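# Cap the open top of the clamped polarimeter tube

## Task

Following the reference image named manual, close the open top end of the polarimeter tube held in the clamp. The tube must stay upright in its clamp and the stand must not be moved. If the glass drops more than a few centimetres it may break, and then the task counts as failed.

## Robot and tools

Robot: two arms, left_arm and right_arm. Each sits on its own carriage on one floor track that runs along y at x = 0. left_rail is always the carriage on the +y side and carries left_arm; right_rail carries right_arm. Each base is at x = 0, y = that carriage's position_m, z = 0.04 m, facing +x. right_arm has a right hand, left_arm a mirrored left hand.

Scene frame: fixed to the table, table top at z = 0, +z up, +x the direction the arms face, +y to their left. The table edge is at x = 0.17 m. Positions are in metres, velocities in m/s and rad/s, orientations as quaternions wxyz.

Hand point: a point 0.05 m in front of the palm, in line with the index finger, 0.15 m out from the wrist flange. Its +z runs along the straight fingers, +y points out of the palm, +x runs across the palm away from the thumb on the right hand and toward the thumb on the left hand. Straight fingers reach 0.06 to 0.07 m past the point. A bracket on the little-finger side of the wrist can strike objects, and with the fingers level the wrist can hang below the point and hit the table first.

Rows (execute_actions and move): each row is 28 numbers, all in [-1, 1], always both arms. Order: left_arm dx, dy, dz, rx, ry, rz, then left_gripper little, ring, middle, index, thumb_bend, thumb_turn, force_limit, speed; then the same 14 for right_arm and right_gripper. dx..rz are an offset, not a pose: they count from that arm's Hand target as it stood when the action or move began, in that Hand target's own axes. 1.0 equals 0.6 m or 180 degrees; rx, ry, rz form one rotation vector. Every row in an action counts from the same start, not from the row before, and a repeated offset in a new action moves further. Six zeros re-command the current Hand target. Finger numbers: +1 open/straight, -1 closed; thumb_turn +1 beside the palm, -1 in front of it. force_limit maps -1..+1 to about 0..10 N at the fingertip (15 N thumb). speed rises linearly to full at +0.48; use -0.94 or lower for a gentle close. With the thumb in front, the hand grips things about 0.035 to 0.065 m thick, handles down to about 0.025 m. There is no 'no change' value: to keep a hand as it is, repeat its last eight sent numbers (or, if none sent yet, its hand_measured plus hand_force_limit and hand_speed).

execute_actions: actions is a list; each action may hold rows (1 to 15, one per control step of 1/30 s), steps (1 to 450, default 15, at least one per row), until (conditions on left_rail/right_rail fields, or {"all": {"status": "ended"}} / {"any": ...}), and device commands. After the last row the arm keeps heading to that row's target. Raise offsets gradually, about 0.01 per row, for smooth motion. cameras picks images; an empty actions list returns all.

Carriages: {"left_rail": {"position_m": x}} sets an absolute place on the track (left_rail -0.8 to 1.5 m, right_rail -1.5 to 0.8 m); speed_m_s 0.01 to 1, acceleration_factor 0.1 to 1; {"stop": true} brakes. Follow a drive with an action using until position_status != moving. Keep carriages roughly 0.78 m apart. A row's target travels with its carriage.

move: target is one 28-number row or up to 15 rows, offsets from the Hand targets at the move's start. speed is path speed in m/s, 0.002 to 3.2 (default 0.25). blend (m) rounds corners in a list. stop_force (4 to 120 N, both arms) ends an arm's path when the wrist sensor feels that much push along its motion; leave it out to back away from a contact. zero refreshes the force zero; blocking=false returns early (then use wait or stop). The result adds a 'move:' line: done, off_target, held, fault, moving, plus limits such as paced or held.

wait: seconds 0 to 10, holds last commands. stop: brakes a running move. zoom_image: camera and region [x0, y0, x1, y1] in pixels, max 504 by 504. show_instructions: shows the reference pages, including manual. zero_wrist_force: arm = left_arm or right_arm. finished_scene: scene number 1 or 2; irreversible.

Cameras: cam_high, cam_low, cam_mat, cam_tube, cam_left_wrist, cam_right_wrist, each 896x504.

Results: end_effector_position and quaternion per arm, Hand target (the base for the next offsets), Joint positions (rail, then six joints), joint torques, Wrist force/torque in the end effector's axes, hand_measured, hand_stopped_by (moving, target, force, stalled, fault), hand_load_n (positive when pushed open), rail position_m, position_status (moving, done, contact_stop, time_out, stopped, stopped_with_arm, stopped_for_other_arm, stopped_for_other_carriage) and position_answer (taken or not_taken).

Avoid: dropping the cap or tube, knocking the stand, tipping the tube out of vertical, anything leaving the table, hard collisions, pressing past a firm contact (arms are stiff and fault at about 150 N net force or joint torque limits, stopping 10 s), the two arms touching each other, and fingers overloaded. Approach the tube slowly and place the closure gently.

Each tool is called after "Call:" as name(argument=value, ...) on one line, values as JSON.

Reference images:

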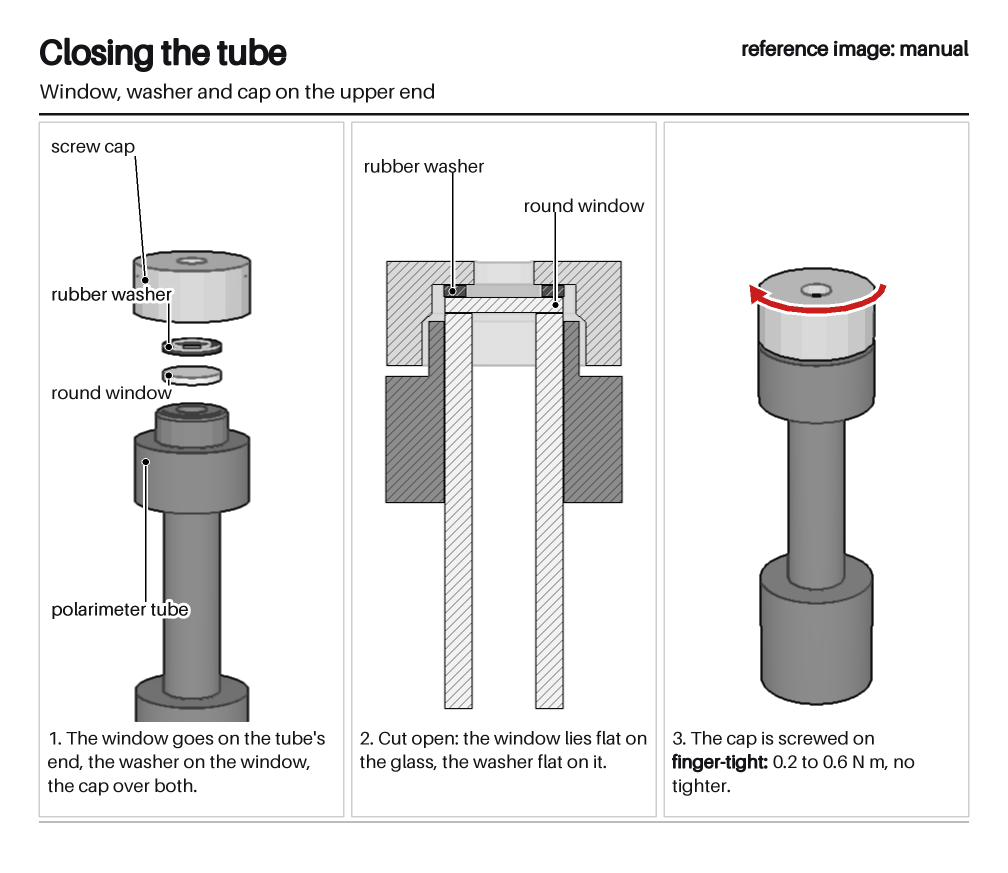

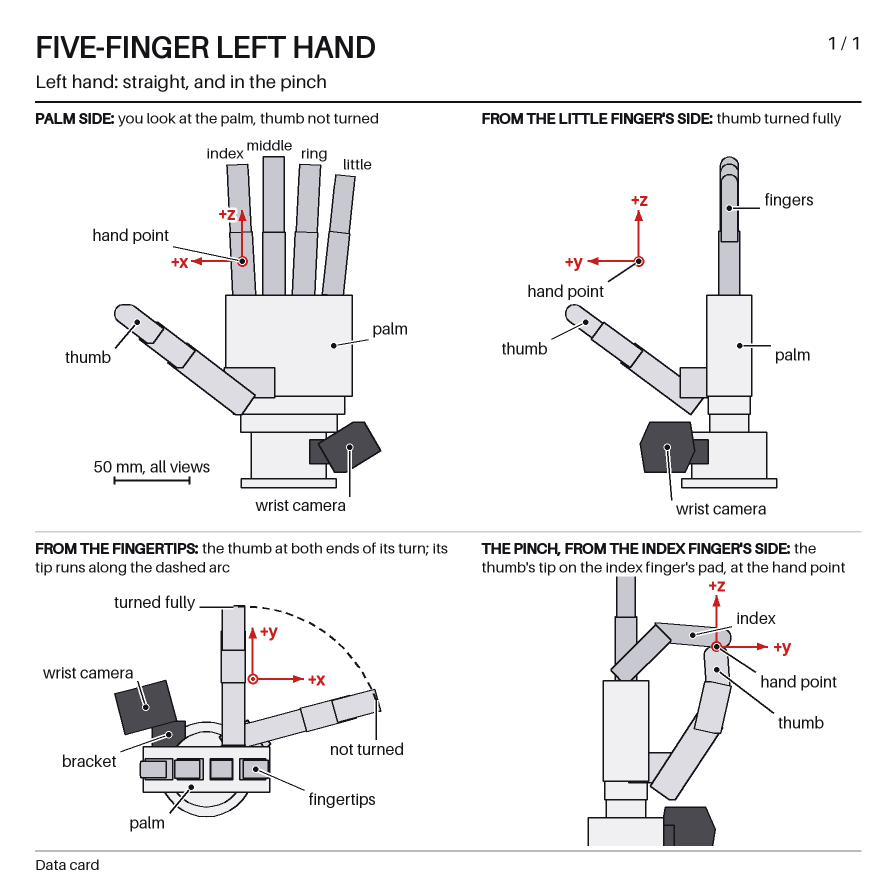

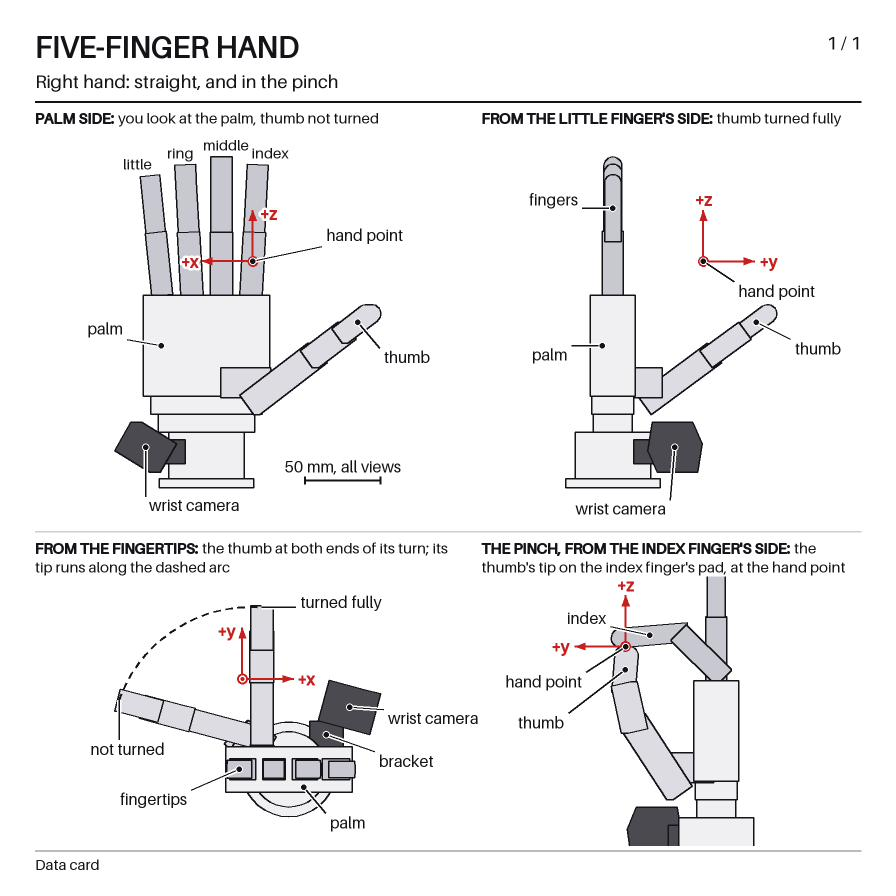

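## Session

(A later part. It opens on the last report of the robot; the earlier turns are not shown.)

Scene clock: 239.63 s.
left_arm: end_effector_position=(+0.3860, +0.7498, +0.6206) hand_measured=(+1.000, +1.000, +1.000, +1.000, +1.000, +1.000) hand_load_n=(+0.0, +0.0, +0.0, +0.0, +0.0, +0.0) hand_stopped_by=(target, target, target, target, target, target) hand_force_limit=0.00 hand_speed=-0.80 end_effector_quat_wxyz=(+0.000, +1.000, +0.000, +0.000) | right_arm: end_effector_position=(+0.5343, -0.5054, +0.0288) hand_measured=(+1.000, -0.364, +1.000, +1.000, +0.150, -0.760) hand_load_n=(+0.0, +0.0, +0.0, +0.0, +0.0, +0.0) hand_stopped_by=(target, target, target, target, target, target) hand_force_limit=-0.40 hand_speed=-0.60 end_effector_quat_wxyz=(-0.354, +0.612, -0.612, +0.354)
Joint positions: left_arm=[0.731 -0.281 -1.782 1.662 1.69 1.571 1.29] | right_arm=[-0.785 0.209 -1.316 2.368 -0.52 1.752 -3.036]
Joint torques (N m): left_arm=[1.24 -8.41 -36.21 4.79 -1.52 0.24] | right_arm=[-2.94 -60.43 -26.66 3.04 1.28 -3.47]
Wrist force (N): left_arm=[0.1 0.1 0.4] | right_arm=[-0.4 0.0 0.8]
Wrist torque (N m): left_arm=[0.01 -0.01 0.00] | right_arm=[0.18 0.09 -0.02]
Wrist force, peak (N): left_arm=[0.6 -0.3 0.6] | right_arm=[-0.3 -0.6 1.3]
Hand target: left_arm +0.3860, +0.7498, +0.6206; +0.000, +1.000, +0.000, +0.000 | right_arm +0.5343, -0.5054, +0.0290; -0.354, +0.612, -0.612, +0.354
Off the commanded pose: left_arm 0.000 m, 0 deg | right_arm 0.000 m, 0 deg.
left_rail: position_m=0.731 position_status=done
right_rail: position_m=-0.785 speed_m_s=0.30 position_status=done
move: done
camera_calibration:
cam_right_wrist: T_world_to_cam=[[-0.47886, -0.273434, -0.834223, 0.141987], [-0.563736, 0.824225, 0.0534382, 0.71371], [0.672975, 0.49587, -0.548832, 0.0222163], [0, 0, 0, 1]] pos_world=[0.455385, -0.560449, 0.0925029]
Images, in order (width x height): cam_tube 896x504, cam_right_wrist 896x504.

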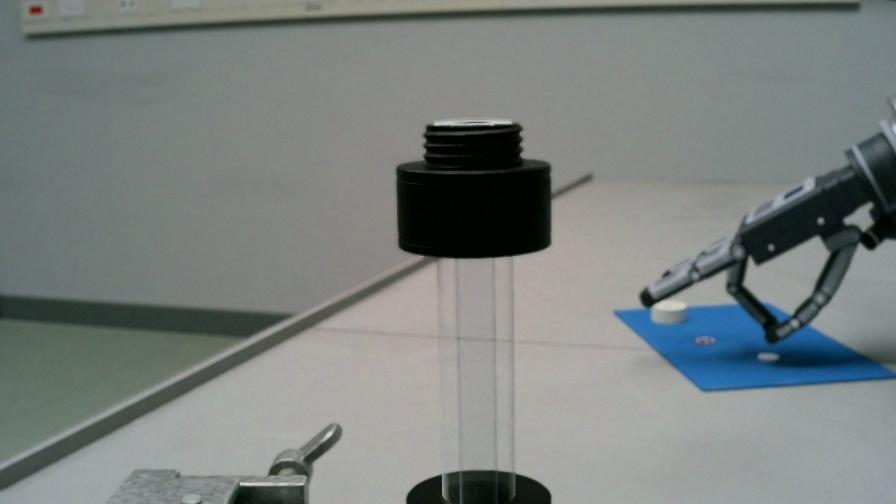

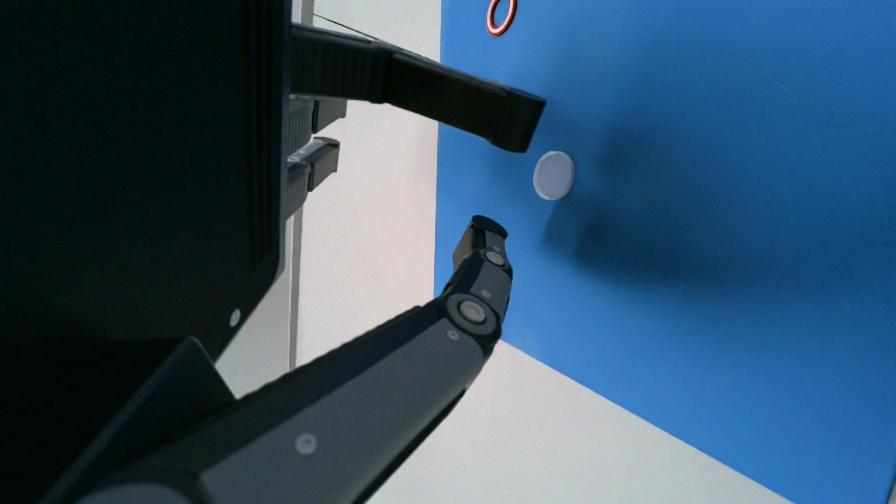

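Call:
move(target=[0,0,0,0,0,0, 1,1,1,1,1,1,0,-0.8, 0.0085,-0.007,0.01555,0,0,0, 1,-0.365,1,1,0.15,-0.76,-0.4,-0.6], speed=0.05, cameras=["cam_right_wrist", "cam_tube"])

Call:
zoom_image(camera="cam_right_wrist", region=[400, 60, 620, 280])

Call:
zoom_image(camera="cam_tube", region=[690, 290, 810, 390])

Scene clock: 241.60 s.
left_arm: end_effector_position=(+0.3860, +0.7498, +0.6206) hand_measured=(+1.000, +1.000, +1.000, +1.000, +1.000, +1.000) hand_load_n=(+0.0, +0.5, +0.0, +0.0, +0.0, +0.0) hand_stopped_by=(target, target, target, target, target, target) hand_force_limit=0.00 hand_speed=-0.80 end_effector_quat_wxyz=(+0.000, +1.000, +0.000, +0.000) | right_arm: end_effector_position=(+0.5443, -0.5104, +0.0280) hand_measured=(+1.000, -0.364, +1.000, +1.000, +0.150, -0.760) hand_load_n=(+0.0, +0.0, +0.0, +0.0, +0.0, +0.0) hand_stopped_by=(target, target, target, target, target, target) hand_force_limit=-0.40 hand_speed=-0.60 end_effector_quat_wxyz=(-0.354, +0.612, -0.612, +0.354)
Joint positions: left_arm=[0.731 -0.281 -1.782 1.662 1.69 1.571 1.29] | right_arm=[-0.785 0.191 -1.309 2.358 -0.52 1.736 -3.045]
Joint torques (N m): left_arm=[0.38 -7.39 -36.17 4.57 -1.56 -0.28] | right_arm=[-11.87 -26.3 -27.24 -2.42 -2.04 -3.6]
Wrist force (N): left_arm=[0.3 0.0 0.3] | right_arm=[0.1 -0.3 0.8]
Wrist torque (N m): left_arm=[-0.02 -0.04 0.02] | right_arm=[0.15 0.02 0.01]
Wrist force, peak (N): left_arm=[0.7 0.3 0.1] | right_arm=[0.0 0.0 1.3]
Hand target: left_arm +0.3860, +0.7498, +0.6206; +0.000, +1.000, +0.000, +0.000 | right_arm +0.5445, -0.5105, +0.0279; -0.354, +0.612, -0.612, +0.354
Off the commanded pose: left_arm 0.000 m, 0 deg | right_arm 0.000 m, 0 deg.
left_rail: position_m=0.731 position_status=done
right_rail: position_m=-0.785 speed_m_s=0.30 position_status=done
move: done
camera_calibration:
cam_right_wrist: T_world_to_cam=[[-0.47886, -0.273434, -0.834223, 0.144714], [-0.563736, 0.824225, 0.0534382, 0.723593], [0.672975, 0.49587, -0.548832, 0.0175764], [0, 0, 0, 1]] pos_world=[0.465385, -0.565549, 0.0917029]
Images, in order (width x height): cam_tube 896x504, cam_right_wrist 896x504.

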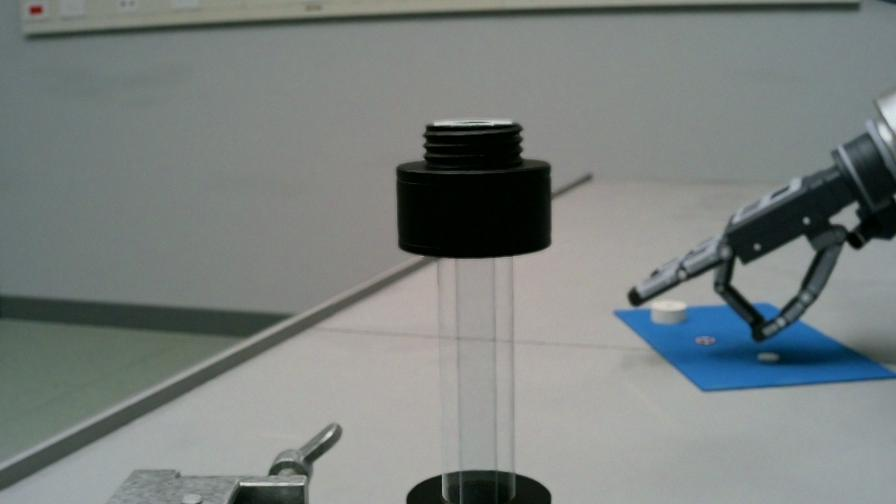

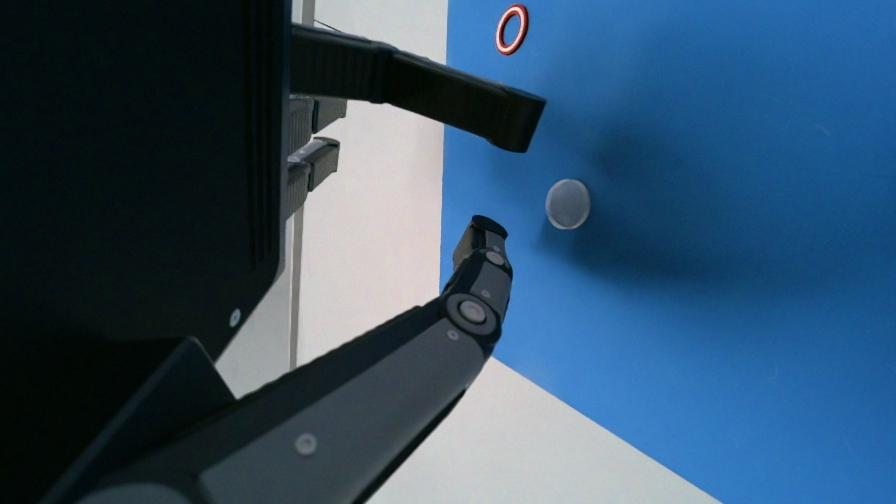

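Scaled by 2.291.

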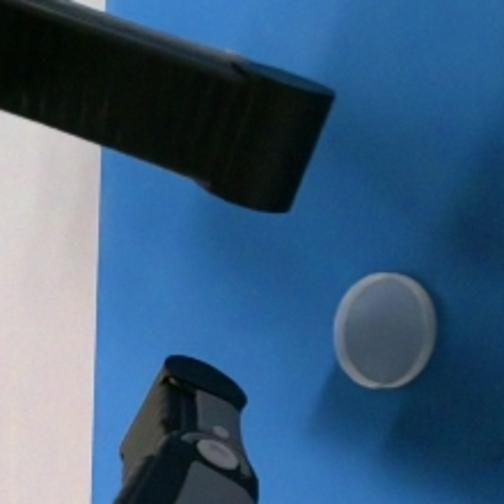

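Scaled by 4.200.

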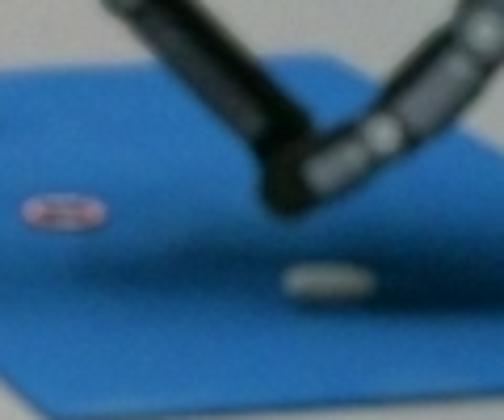

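Call:
move(target=[[0,0,0,0,0,0, 1,1,1,1,1,1,0,-0.8, 0,-0.00208,0.00361,0,0,0, 1,-0.365,1,1,0.15,-0.76,-0.4,-0.6],[0,0,0,0,0,0, 1,1,1,1,1,1,0,-0.8, 0,0.02823,0.02111,0,0,0, 1,-0.365,1,1,0.15,-0.76,-0.4,-0.6]], speed=0.012, stop_force=4, cameras=["cam_right_wrist", "cam_tube"])

Call:
zoom_image(camera="cam_right_wrist", region=[400, 80, 600, 280])

Call:
zoom_image(camera="cam_tube", region=[690, 290, 810, 390])

Scene clock: 245.93 s.
left_arm: end_effector_position=(+0.3860, +0.7498, +0.6206) hand_measured=(+1.000, +1.000, +1.000, +1.000, +1.000, +1.000) hand_load_n=(+0.5, +0.0, +0.0, +0.0, +0.0, +0.0) hand_stopped_by=(target, target, target, target, target, target) hand_force_limit=0.00 hand_speed=-0.80 end_effector_quat_wxyz=(+0.000, +1.000, +0.000, +0.000) | right_arm: end_effector_position=(+0.5470, -0.5105, +0.0107) hand_measured=(+1.000, -0.364, +1.000, +1.000, +0.150, -0.760) hand_load_n=(+0.0, -0.5, +0.0, +0.0, -1.0, +0.0) hand_stopped_by=(target, target, target, target, target, target) hand_force_limit=-0.40 hand_speed=-0.60 end_effector_quat_wxyz=(-0.354, +0.612, -0.612, +0.354)
Joint positions: left_arm=[0.731 -0.281 -1.782 1.662 1.69 1.571 1.29] | right_arm=[-0.785 0.19 -1.271 2.36 -0.559 1.735 -3.046]
Joint torques (N m): left_arm=[1.31 -7.86 -35.88 4.58 -1.35 -0.13] | right_arm=[-3.59 -59.53 -26.09 3.4 -2.26 -3.88]
Wrist force (N): left_arm=[0.5 0.4 0.2] | right_arm=[-0.2 -3.2 -1.5]
Wrist torque (N m): left_arm=[0.05 -0.06 0.02] | right_arm=[0.08 0.07 -0.07]
Wrist force, peak (N): left_arm=[0.7 0.0 0.3] | right_arm=[0.0 -10.9 -7.4]
Hand target: left_arm +0.3860, +0.7498, +0.6206; +0.000, +1.000, +0.000, +0.000 | right_arm +0.5470, -0.5105, +0.0107; -0.354, +0.612, -0.612, +0.354 (not the last commanded pose)
Off the commanded pose: left_arm 0.000 m, 0 deg | right_arm 0.004 m, 0 deg.
left_rail: position_m=0.731 position_status=done
right_rail: position_m=-0.785 speed_m_s=0.30 position_status=done
move: contact (right_arm); path passed 1 of 2 targets
camera_calibration:
cam_right_wrist: T_world_to_cam=[[-0.47886, -0.273434, -0.834223, 0.131575], [-0.563736, 0.824225, 0.0534382, 0.72604], [0.672975, 0.49587, -0.548832, 0.00626458], [0, 0, 0, 1]] pos_world=[0.468085, -0.565549, 0.0744029]
Images, in order (width x height): cam_tube 896x504, cam_right_wrist 896x504.

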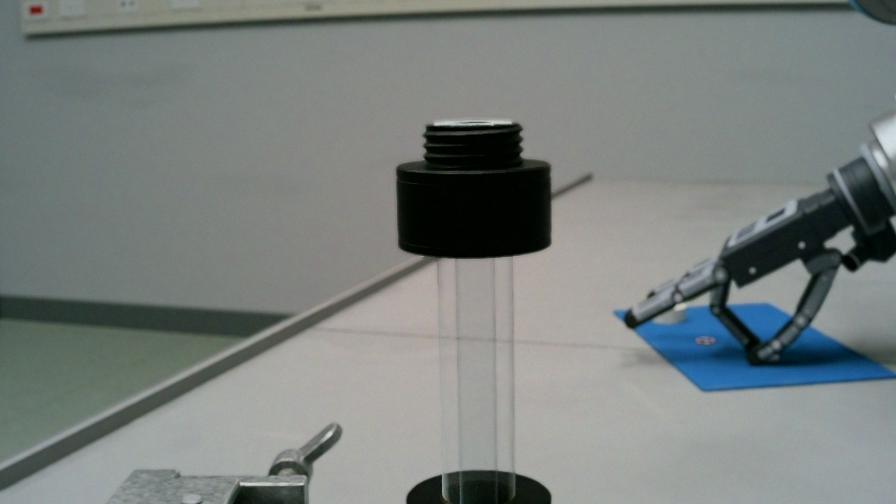

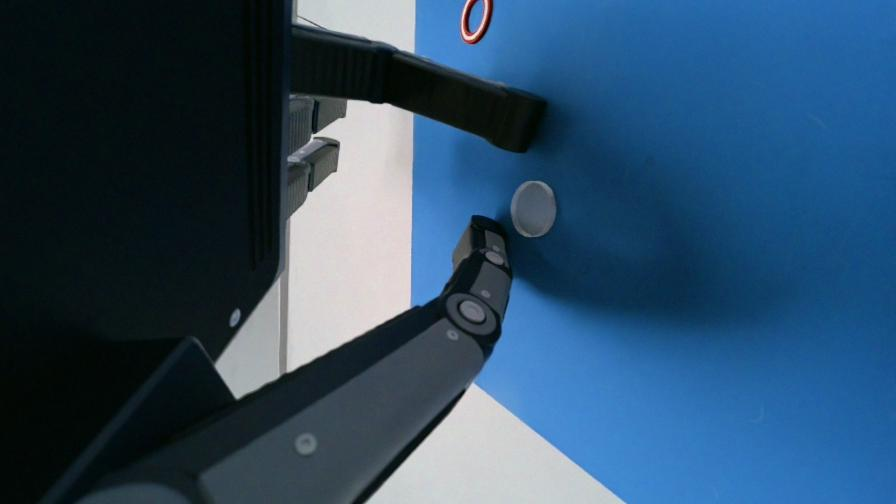

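Scaled by 2.520.

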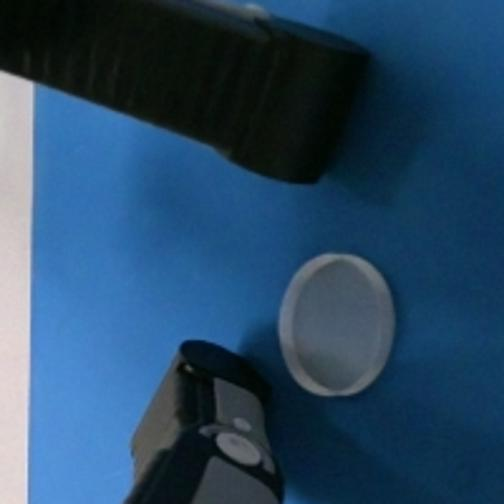

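Scaled by 4.200.

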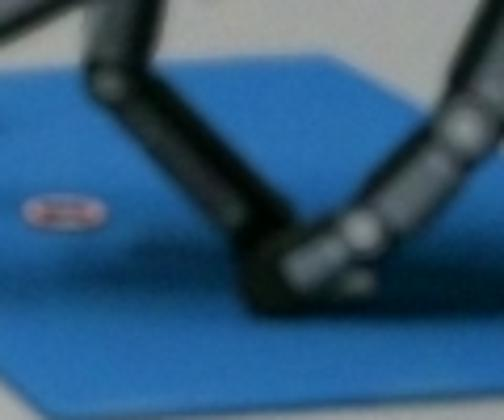

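Call:
move(target=[0,0,0,0,0,0, 1,1,1,1,1,1,0,-0.8, 0,-0.00035,-0.0002,0,0,0, 1,-0.365,1,1,0.15,-0.76,-0.4,-0.9], speed=0.004)

Call:
execute_actions(actions=[{"rows": [[0,0,0,0,0,0, 1,1,1,1,1,1,0,-0.8, 0,0,0,0,0,0, 1,-0.365,1,1,0.15,-0.96,-0.4,-0.92]], "steps": 75}], cameras=["cam_right_wrist", "cam_tube"])

Call:
zoom_image(camera="cam_right_wrist", region=[400, 80, 600, 280])

Call:
zoom_image(camera="cam_tube", region=[690, 290, 810, 390])

Scene clock: 247.10 s.
left_arm: end_effector_position=(+0.3860, +0.7498, +0.6206) hand_measured=(+1.000, +1.000, +1.000, +1.000, +1.000, +1.000) hand_load_n=(+0.0, +0.0, +0.0, +0.0, +0.0, +0.0) hand_stopped_by=(target, target, target, target, target, target) hand_force_limit=0.00 hand_speed=-0.80 end_effector_quat_wxyz=(+0.000, +1.000, +0.000, +0.000) | right_arm: end_effector_position=(+0.5470, -0.5105, +0.0109) hand_measured=(+1.000, -0.364, +1.000, +1.000, +0.150, -0.760) hand_load_n=(+0.0, +0.0, +0.0, +0.0, -1.0, +0.0) hand_stopped_by=(target, target, target, target, target, target) hand_force_limit=-0.40 hand_speed=-0.90 end_effector_quat_wxyz=(-0.354, +0.612, -0.612, +0.354)
Joint positions: left_arm=[0.731 -0.281 -1.782 1.662 1.69 1.571 1.29] | right_arm=[-0.785 0.19 -1.271 2.36 -0.559 1.735 -3.046]
Joint torques (N m): left_arm=[-0.54 -8.26 -36.34 4.72 -1.64 0.06] | right_arm=[-3.76 -60.14 -25.25 3.45 -1.64 -3.29]
Wrist force (N): left_arm=[0.3 -0.2 0.4] | right_arm=[-0.2 -1.1 -0.3]
Wrist torque (N m): left_arm=[-0.05 -0.04 0.03] | right_arm=[0.15 0.07 -0.02]
Wrist force, peak (N): left_arm=[0.5 0.0 0.5] | right_arm=[0.1 -3.9 -2.7]
Hand target: left_arm +0.3860, +0.7498, +0.6206; +0.000, +1.000, +0.000, +0.000 | right_arm +0.5470, -0.5105, +0.0110; -0.354, +0.612, -0.612, +0.354
Off the commanded pose: left_arm 0.000 m, 0 deg | right_arm 0.000 m, 0 deg.
left_rail: position_m=0.731 position_status=done
right_rail: position_m=-0.785 speed_m_s=0.30 position_status=done
move: done

Scene clock: 249.80 s.
left_arm: end_effector_position=(+0.3860, +0.7498, +0.6206) hand_measured=(+1.000, +1.000, +1.000, +1.000, +1.000, +1.000) hand_load_n=(+0.0, +0.0, +0.0, +0.0, +0.0, +0.0) hand_stopped_by=(target, target, target, target, target, target) hand_force_limit=0.00 hand_speed=-0.80 end_effector_quat_wxyz=(+0.000, +1.000, +0.000, +0.000) | right_arm: end_effector_position=(+0.5470, -0.5105, +0.0110) hand_measured=(+1.000, -0.364, +1.000, +1.000, +0.150, -0.960) hand_load_n=(+0.0, +0.0, +0.0, +0.0, +0.0, +0.0) hand_stopped_by=(target, target, target, target, target, target) hand_force_limit=-0.40 hand_speed=-0.92 end_effector_quat_wxyz=(-0.354, +0.612, -0.612, +0.354)
Joint positions: left_arm=[0.731 -0.281 -1.782 1.662 1.69 1.571 1.29] | right_arm=[-0.785 0.19 -1.271 2.36 -0.559 1.735 -3.046]
Joint torques (N m): left_arm=[0.23 -8.67 -36.96 4.82 -1.27 0.24] | right_arm=[-2.38 -61.9 -21.25 2.36 2.16 -3.68]
Wrist force (N): left_arm=[0.4 0.0 0.4] | right_arm=[0.0 -0.3 1.0]
Wrist torque (N m): left_arm=[-0.02 -0.05 0.03] | right_arm=[0.15 0.05 0.00]
Wrist force, peak (N): left_arm=[0.7 -0.1 0.5] | right_arm=[-1.6 -2.1 -0.5]
Hand target: left_arm +0.3860, +0.7498, +0.6206; +0.000, +1.000, +0.000, +0.000 | right_arm +0.5470, -0.5105, +0.0110; -0.354, +0.612, -0.612, +0.354
Off the commanded pose: left_arm 0.000 m, 0 deg | right_arm 0.000 m, 0 deg.
left_rail: position_m=0.731 position_status=done
right_rail: position_m=-0.785 speed_m_s=0.30 position_status=done
camera_calibration:
cam_right_wrist: T_world_to_cam=[[-0.47886, -0.273434, -0.834223, 0.131825], [-0.563736, 0.824225, 0.0534382, 0.726024], [0.672975, 0.49587, -0.548832, 0.00642923], [0, 0, 0, 1]] pos_world=[0.468085, -0.565549, 0.0747029]
Images, in order (width x height): cam_tube 896x504, cam_right_wrist 896x504.

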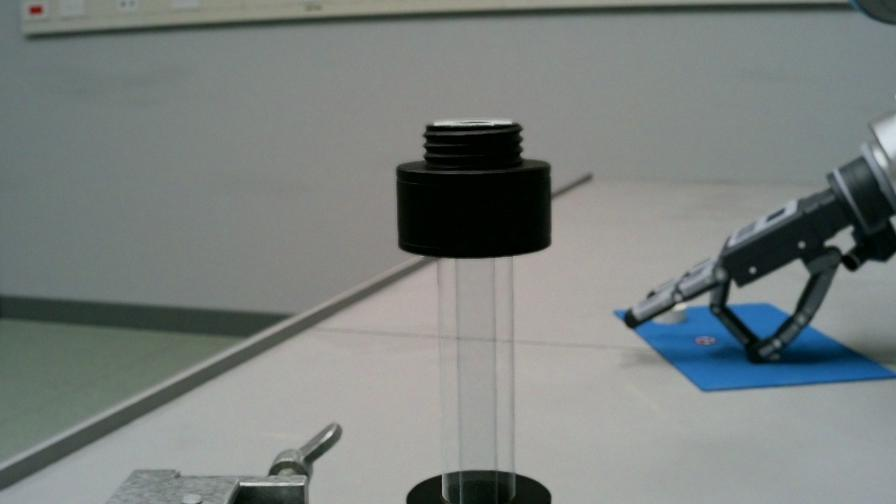

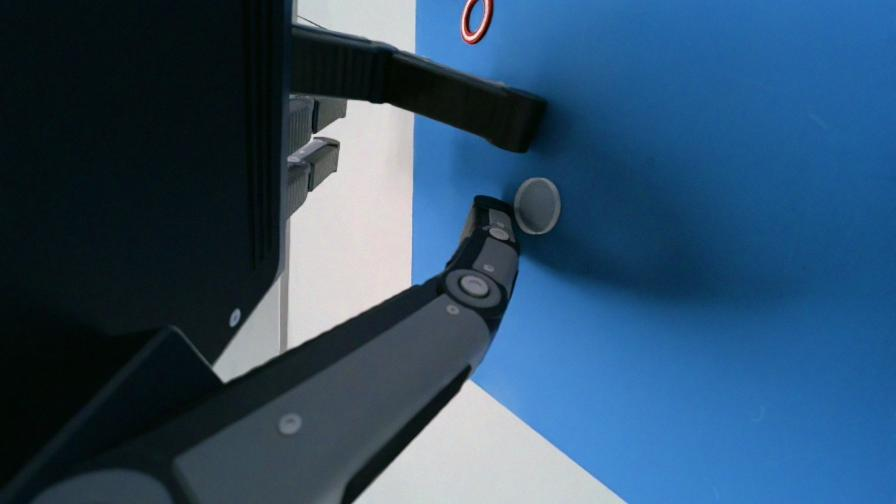

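Scaled by 2.520.

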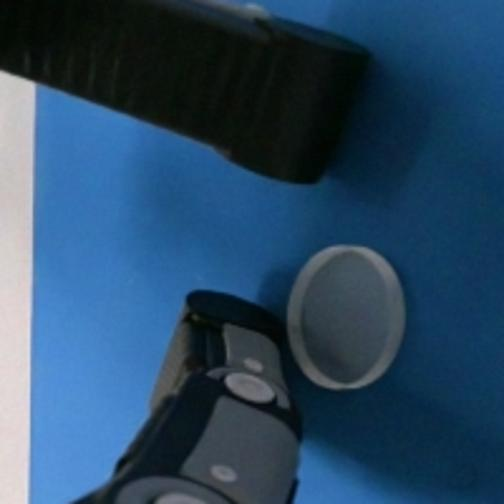

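Scaled by 4.200.

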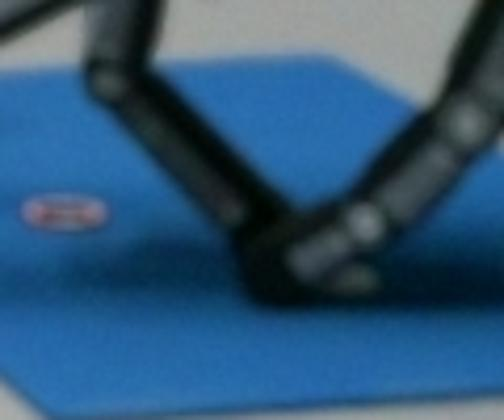

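Call:
move(target=[[0,0,0,0,0,0, 1,1,1,1,1,1,0,-0.8, 0,-0.0231,-0.0133,0,0,0, 1,-0.365,1,1,0.15,-0.96,-0.4,-0.92],[0,0,0,0,0,0, 1,1,1,1,1,1,0,-0.8, 0,-0.0231,-0.0133,0,0,0, 1,-0.49,1,1,0.04,-0.76,-0.4,-0.5]], speed=0.04, cameras=["cam_right_wrist", "cam_tube"])

Call:
zoom_image(camera="cam_right_wrist", region=[400, 60, 620, 280])

Call:
zoom_image(camera="cam_tube", region=[690, 290, 810, 390])

Scene clock: 252.77 s.
left_arm: end_effector_position=(+0.3860, +0.7498, +0.6206) hand_measured=(+1.000, +1.000, +1.000, +1.000, +1.000, +1.000) hand_load_n=(+0.0, +0.0, +0.0, +0.0, +0.0, +0.0) hand_stopped_by=(target, target, target, target, target, target) hand_force_limit=0.00 hand_speed=-0.80 end_effector_quat_wxyz=(+0.000, +1.000, +0.000, +0.000) | right_arm: end_effector_position=(+0.5470, -0.5105, +0.0269) hand_measured=(+1.000, -0.490, +1.000, +1.000, +0.040, -0.760) hand_load_n=(-0.5, +0.0, +0.0, +0.0, +0.0, +0.0) hand_stopped_by=(target, target, target, target, target, target) hand_force_limit=-0.40 hand_speed=-0.50 end_effector_quat_wxyz=(-0.354, +0.612, -0.612, +0.354)
Joint positions: left_arm=[0.731 -0.281 -1.782 1.662 1.69 1.571 1.29] | right_arm=[-0.785 0.19 -1.304 2.354 -0.521 1.735 -3.046]
Joint torques (N m): left_arm=[2.31 -6.1 -36.16 4.85 -1.08 0.26] | right_arm=[-9.23 -58.4 -27.07 3.32 0.43 -3.2]
Wrist force (N): left_arm=[0.7 0.2 0.1] | right_arm=[0.0 -0.1 1.2]
Wrist torque (N m): left_arm=[0.04 -0.11 0.03] | right_arm=[0.13 0.03 0.00]
Wrist force, peak (N): left_arm=[0.8 0.1 0.3] | right_arm=[-0.3 -0.5 1.3]
Hand target: left_arm +0.3860, +0.7498, +0.6206; +0.000, +1.000, +0.000, +0.000 | right_arm +0.5470, -0.5105, +0.0269; -0.354, +0.612, -0.612, +0.354
Off the commanded pose: left_arm 0.000 m, 0 deg | right_arm 0.000 m, 0 deg.
left_rail: position_m=0.731 position_status=done
right_rail: position_m=-0.785 speed_m_s=0.30 position_status=done
move: done
camera_calibration:
cam_right_wrist: T_world_to_cam=[[-0.47886, -0.273434, -0.834223, 0.145173], [-0.563736, 0.824225, 0.0534382, 0.725169], [0.672975, 0.49587, -0.548832, 0.0152105], [0, 0, 0, 1]] pos_world=[0.468085, -0.565549, 0.0907029]
Images, in order (width x height): cam_tube 896x504, cam_right_wrist 896x504.

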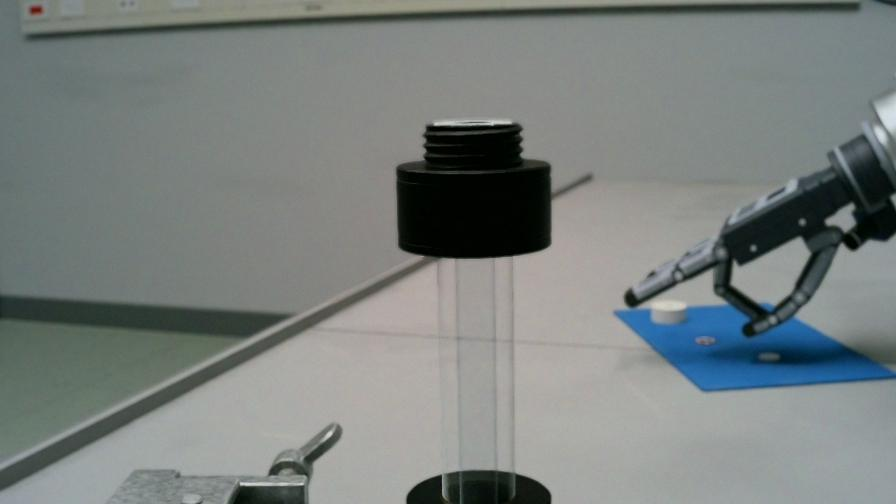

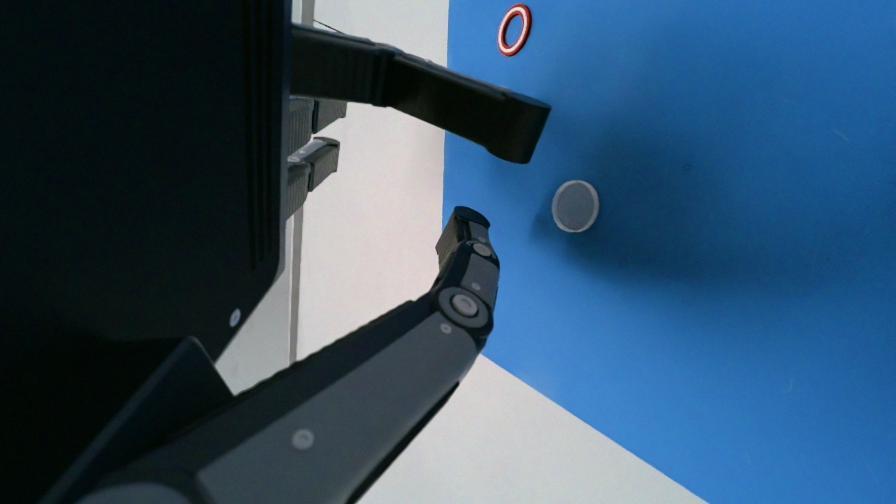

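Scaled by 2.291.

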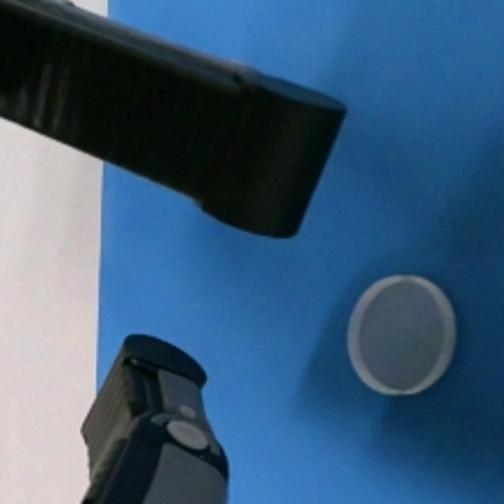

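Scaled by 4.200.

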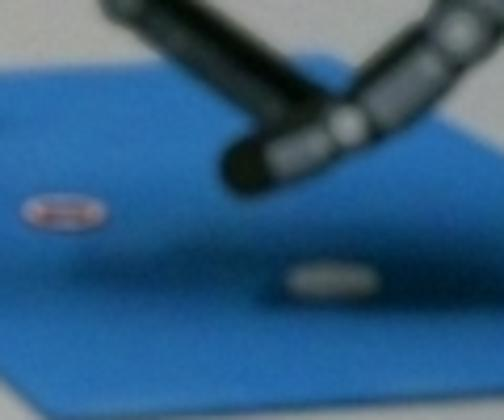

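Call:
move(target=[[0,0,0,0,0,0, 1,1,1,1,1,1,0,-0.8, 0.0028,0.01702,-0.00615,0,0,0, 1,-0.49,1,1,0.04,-0.76,-0.4,-0.5],[0,0,0,0,0,0, 1,1,1,1,1,1,0,-0.8, 0.0028,0.0444,0.00968,0,0,0, 1,-0.49,1,1,0.04,-0.76,-0.4,-0.5]], speed=0.012, stop_force=4, cameras=["cam_right_wrist", "cam_tube"])

Call:
zoom_image(camera="cam_right_wrist", region=[400, 80, 600, 280])

Call:
zoom_image(camera="cam_tube", region=[690, 290, 810, 390])

Scene clock: 256.90 s.
left_arm: end_effector_position=(+0.3860, +0.7498, +0.6206) hand_measured=(+1.000, +1.000, +1.000, +1.000, +1.000, +1.000) hand_load_n=(+0.0, +0.0, +0.0, +0.0, +0.0, +0.0) hand_stopped_by=(target, target, target, target, target, target) hand_force_limit=0.00 hand_speed=-0.80 end_effector_quat_wxyz=(+0.000, +1.000, +0.000, +0.000) | right_arm: end_effector_position=(+0.5388, -0.5122, +0.0064) hand_measured=(+1.000, -0.490, +1.000, +1.000, +0.040, -0.760) hand_load_n=(+0.0, +0.0, +0.0, +0.0, -2.0, +0.0) hand_stopped_by=(target, target, target, target, target, target) hand_force_limit=-0.40 hand_speed=-0.50 end_effector_quat_wxyz=(-0.354, +0.612, -0.612, +0.354)
Joint positions: left_arm=[0.731 -0.281 -1.782 1.662 1.69 1.571 1.29] | right_arm=[-0.785 0.189 -1.271 2.377 -0.576 1.734 -3.046]
Joint torques (N m): left_arm=[-0.74 -6.92 -36.39 4.49 -1.39 0.04] | right_arm=[-12.16 -57.19 -24.38 3.12 -0.08 -3.59]
Wrist force (N): left_arm=[0.5 -0.1 0.2] | right_arm=[-0.6 -4.0 -3.8]
Wrist torque (N m): left_arm=[-0.03 -0.07 0.04] | right_arm=[0.13 0.15 -0.08]
Wrist force, peak (N): left_arm=[0.7 0.1 0.7] | right_arm=[-0.3 -6.8 -8.0]
Hand target: left_arm +0.3860, +0.7498, +0.6206; +0.000, +1.000, +0.000, +0.000 | right_arm +0.5388, -0.5122, +0.0064; -0.354, +0.612, -0.612, +0.354 (not the last commanded pose)
Off the commanded pose: left_arm 0.000 m, 0 deg | right_arm 0.005 m, 0 deg.
left_rail: position_m=0.731 position_status=done
right_rail: position_m=-0.785 speed_m_s=0.30 position_status=done
move: contact (right_arm); path passed 1 of 2 targets
camera_calibration:
cam_right_wrist: T_world_to_cam=[[-0.47886, -0.273434, -0.834223, 0.12368], [-0.563736, 0.824225, 0.0534382, 0.723043], [0.672975, 0.49587, -0.548832, 0.0103209], [0, 0, 0, 1]] pos_world=[0.459885, -0.567249, 0.0702029]
Images, in order (width x height): cam_tube 896x504, cam_right_wrist 896x504.

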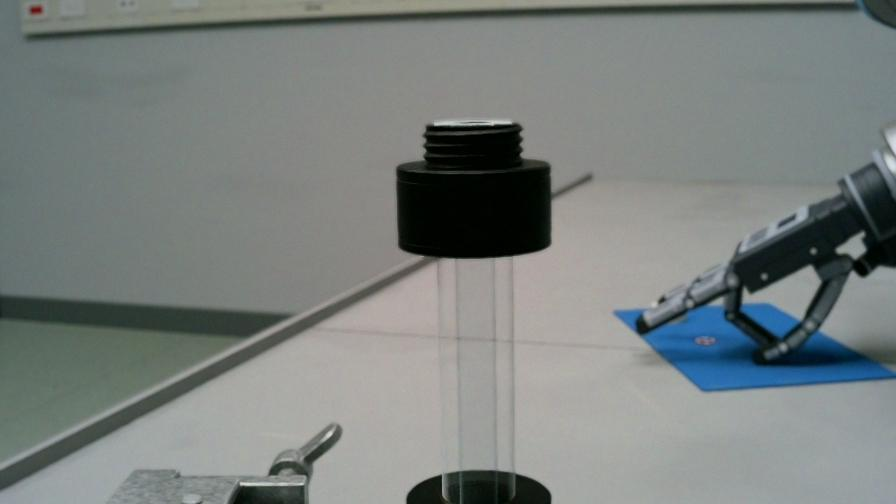

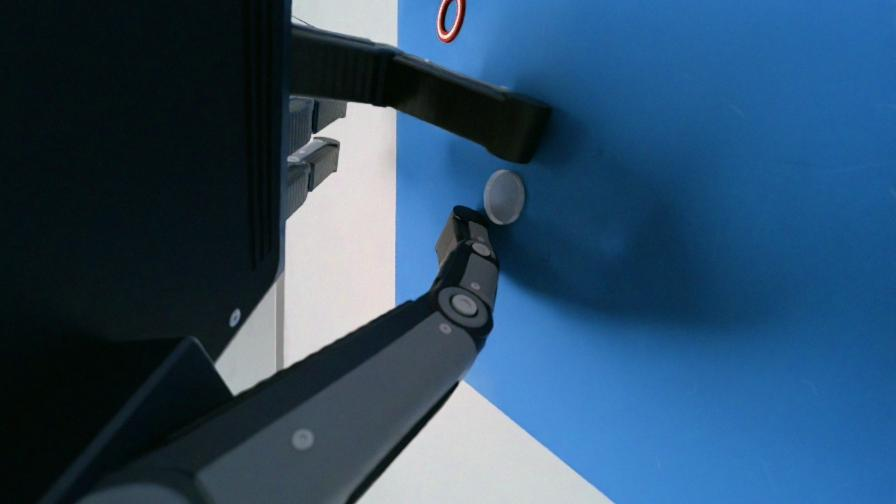

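Scaled by 2.520.

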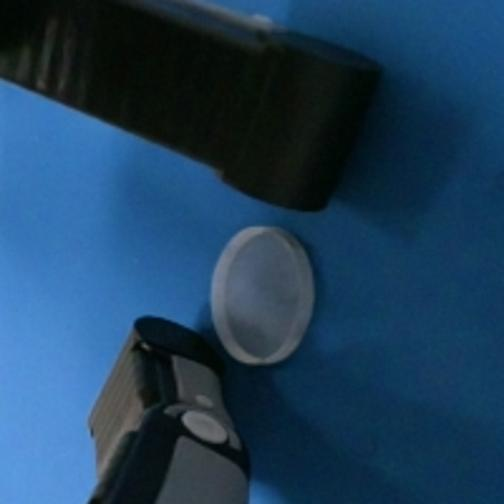

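Scaled by 4.200.

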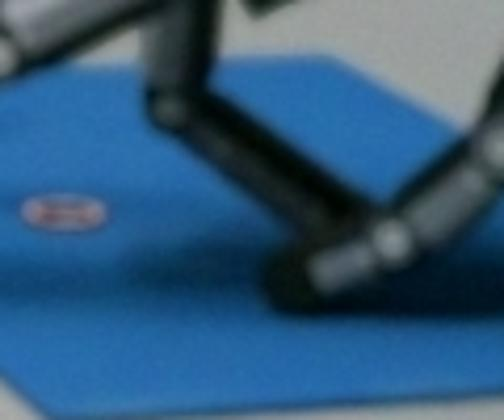

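Call:
move(target=[0,0,0,0,0,0, 1,1,1,1,1,1,0,-0.8, 0,-0.00029,-0.00017,0,0,0, 1,-0.49,1,1,0.04,-0.76,-0.4,-0.9], speed=0.004)

Call:
execute_actions(actions=[{"rows": [[0,0,0,0,0,0, 1,1,1,1,1,1,0,-0.8, 0,0,0,0,0,0, 1,-0.49,1,1,0.04,-0.98,-0.3,-0.92]], "steps": 75}], cameras=["cam_right_wrist", "cam_tube"])

Call:
zoom_image(camera="cam_right_wrist", region=[400, 80, 600, 280])

Call:
zoom_image(camera="cam_tube", region=[690, 290, 810, 390])

Scene clock: 258.00 s.
left_arm: end_effector_position=(+0.3860, +0.7498, +0.6206) hand_measured=(+1.000, +1.000, +1.000, +1.000, +1.000, +1.000) hand_load_n=(+0.0, +0.0, +0.0, +0.0, +0.0, +0.0) hand_stopped_by=(target, target, target, target, target, target) hand_force_limit=0.00 hand_speed=-0.80 end_effector_quat_wxyz=(+0.000, +1.000, +0.000, +0.000) | right_arm: end_effector_position=(+0.5388, -0.5122, +0.0066) hand_measured=(+1.000, -0.490, +1.000, +1.000, +0.040, -0.760) hand_load_n=(+0.0, +0.0, +0.0, +0.0, -1.5, +0.0) hand_stopped_by=(target, target, target, target, target, target) hand_force_limit=-0.40 hand_speed=-0.90 end_effector_quat_wxyz=(-0.354, +0.612, -0.612, +0.354)
Joint positions: left_arm=[0.731 -0.281 -1.782 1.662 1.69 1.571 1.29] | right_arm=[-0.785 0.189 -1.271 2.377 -0.575 1.734 -3.046]
Joint torques (N m): left_arm=[2.04 -7.73 -36.85 4.72 -1.23 0.04] | right_arm=[-9.23 -60.26 -24.61 3.29 0.55 -3.65]
Wrist force (N): left_arm=[0.5 0.2 -0.1] | right_arm=[-0.5 -2.2 -1.3]
Wrist torque (N m): left_arm=[0.05 -0.09 0.02] | right_arm=[0.09 0.11 -0.05]
Wrist force, peak (N): left_arm=[0.8 0.0 0.1] | right_arm=[-0.2 -4.0 -3.7]
Hand target: left_arm +0.3860, +0.7498, +0.6206; +0.000, +1.000, +0.000, +0.000 | right_arm +0.5388, -0.5122, +0.0066; -0.354, +0.612, -0.612, +0.354
Off the commanded pose: left_arm 0.000 m, 0 deg | right_arm 0.000 m, 0 deg.
left_rail: position_m=0.731 position_status=done
right_rail: position_m=-0.785 speed_m_s=0.30 position_status=done
move: done

Scene clock: 260.70 s.
left_arm: end_effector_position=(+0.3860, +0.7498, +0.6206) hand_measured=(+1.000, +1.000, +1.000, +1.000, +1.000, +1.000) hand_load_n=(+0.0, +0.0, +0.0, +0.0, +0.0, +0.0) hand_stopped_by=(target, target, target, target, target, target) hand_force_limit=0.00 hand_speed=-0.80 end_effector_quat_wxyz=(+0.000, +1.000, +0.000, +0.000) | right_arm: end_effector_position=(+0.5388, -0.5122, +0.0066) hand_measured=(+1.000, -0.490, +1.000, +1.000, +0.040, -0.980) hand_load_n=(+0.0, +0.0, +0.0, +0.0, +0.0, +0.0) hand_stopped_by=(target, target, target, target, target, target) hand_force_limit=-0.30 hand_speed=-0.92 end_effector_quat_wxyz=(-0.354, +0.612, -0.612, +0.354)
Joint positions: left_arm=[0.731 -0.281 -1.782 1.662 1.69 1.571 1.29] | right_arm=[-0.785 0.189 -1.271 2.377 -0.575 1.734 -3.046]
Joint torques (N m): left_arm=[1.38 -8.1 -36.1 4.91 -1.31 0.02] | right_arm=[-8.11 -60.23 -16.99 2.27 2.64 -3.38]
Wrist force (N): left_arm=[0.3 -0.2 0.4] | right_arm=[-0.1 -0.6 1.4]
Wrist torque (N m): left_arm=[-0.06 -0.03 0.03] | right_arm=[0.08 0.04 -0.03]
Wrist force, peak (N): left_arm=[0.7 0.3 0.5] | right_arm=[-3.4 -2.2 -1.4]
Hand target: left_arm +0.3860, +0.7498, +0.6206; +0.000, +1.000, +0.000, +0.000 | right_arm +0.5388, -0.5122, +0.0066; -0.354, +0.612, -0.612, +0.354
Off the commanded pose: left_arm 0.000 m, 0 deg | right_arm 0.000 m, 0 deg.
left_rail: position_m=0.731 position_status=done
right_rail: position_m=-0.785 speed_m_s=0.30 position_status=done
camera_calibration:
cam_right_wrist: T_world_to_cam=[[-0.47886, -0.273434, -0.834223, 0.123847], [-0.563736, 0.824225, 0.0534382, 0.723032], [0.672975, 0.49587, -0.548832, 0.0104306], [0, 0, 0, 1]] pos_world=[0.459885, -0.567249, 0.0704029]
Images, in order (width x height): cam_tube 896x504, cam_right_wrist 896x504.

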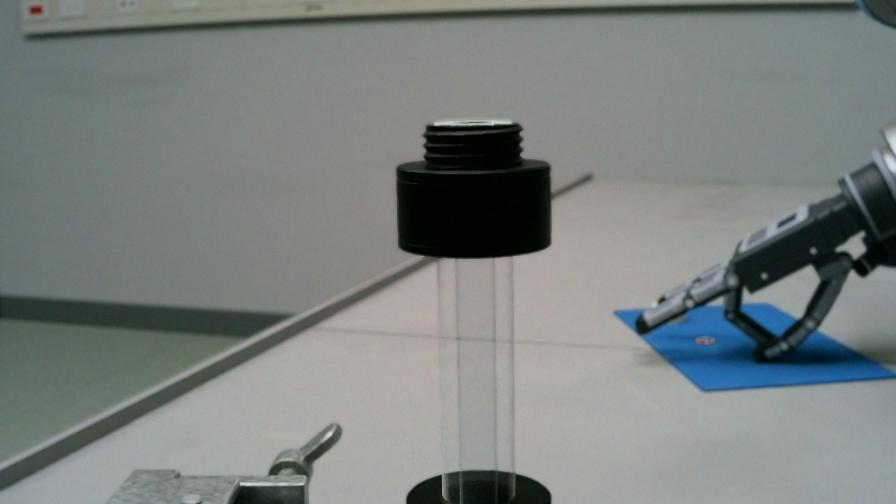

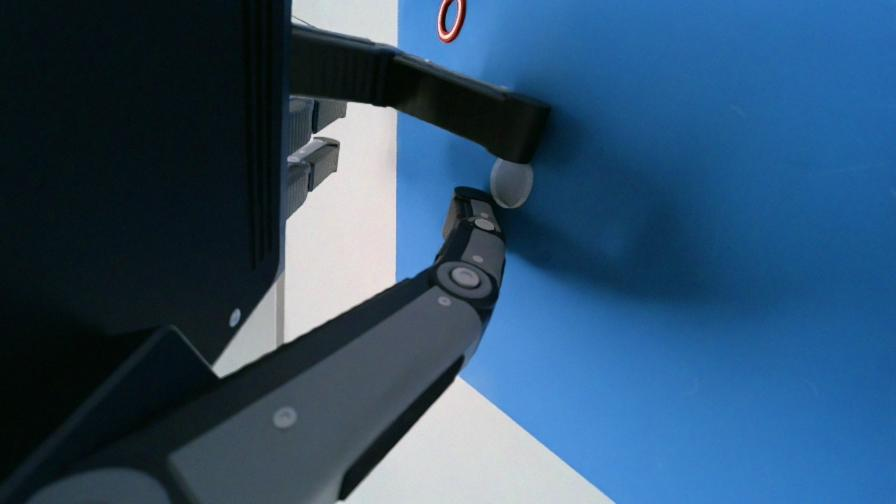

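Scaled by 2.520.

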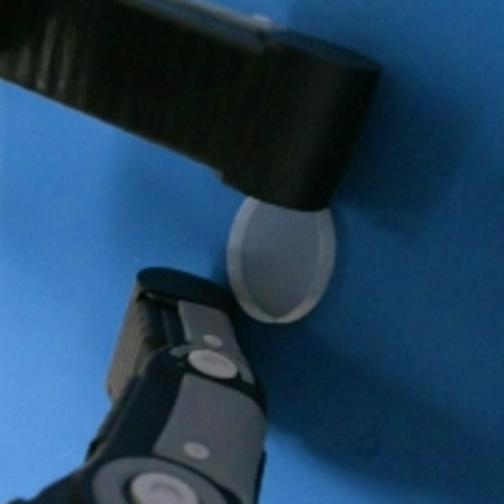

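Scaled by 4.200.

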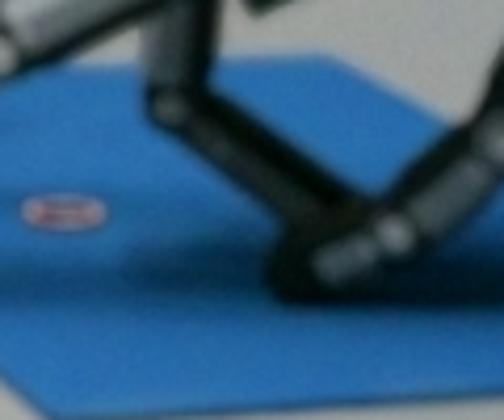

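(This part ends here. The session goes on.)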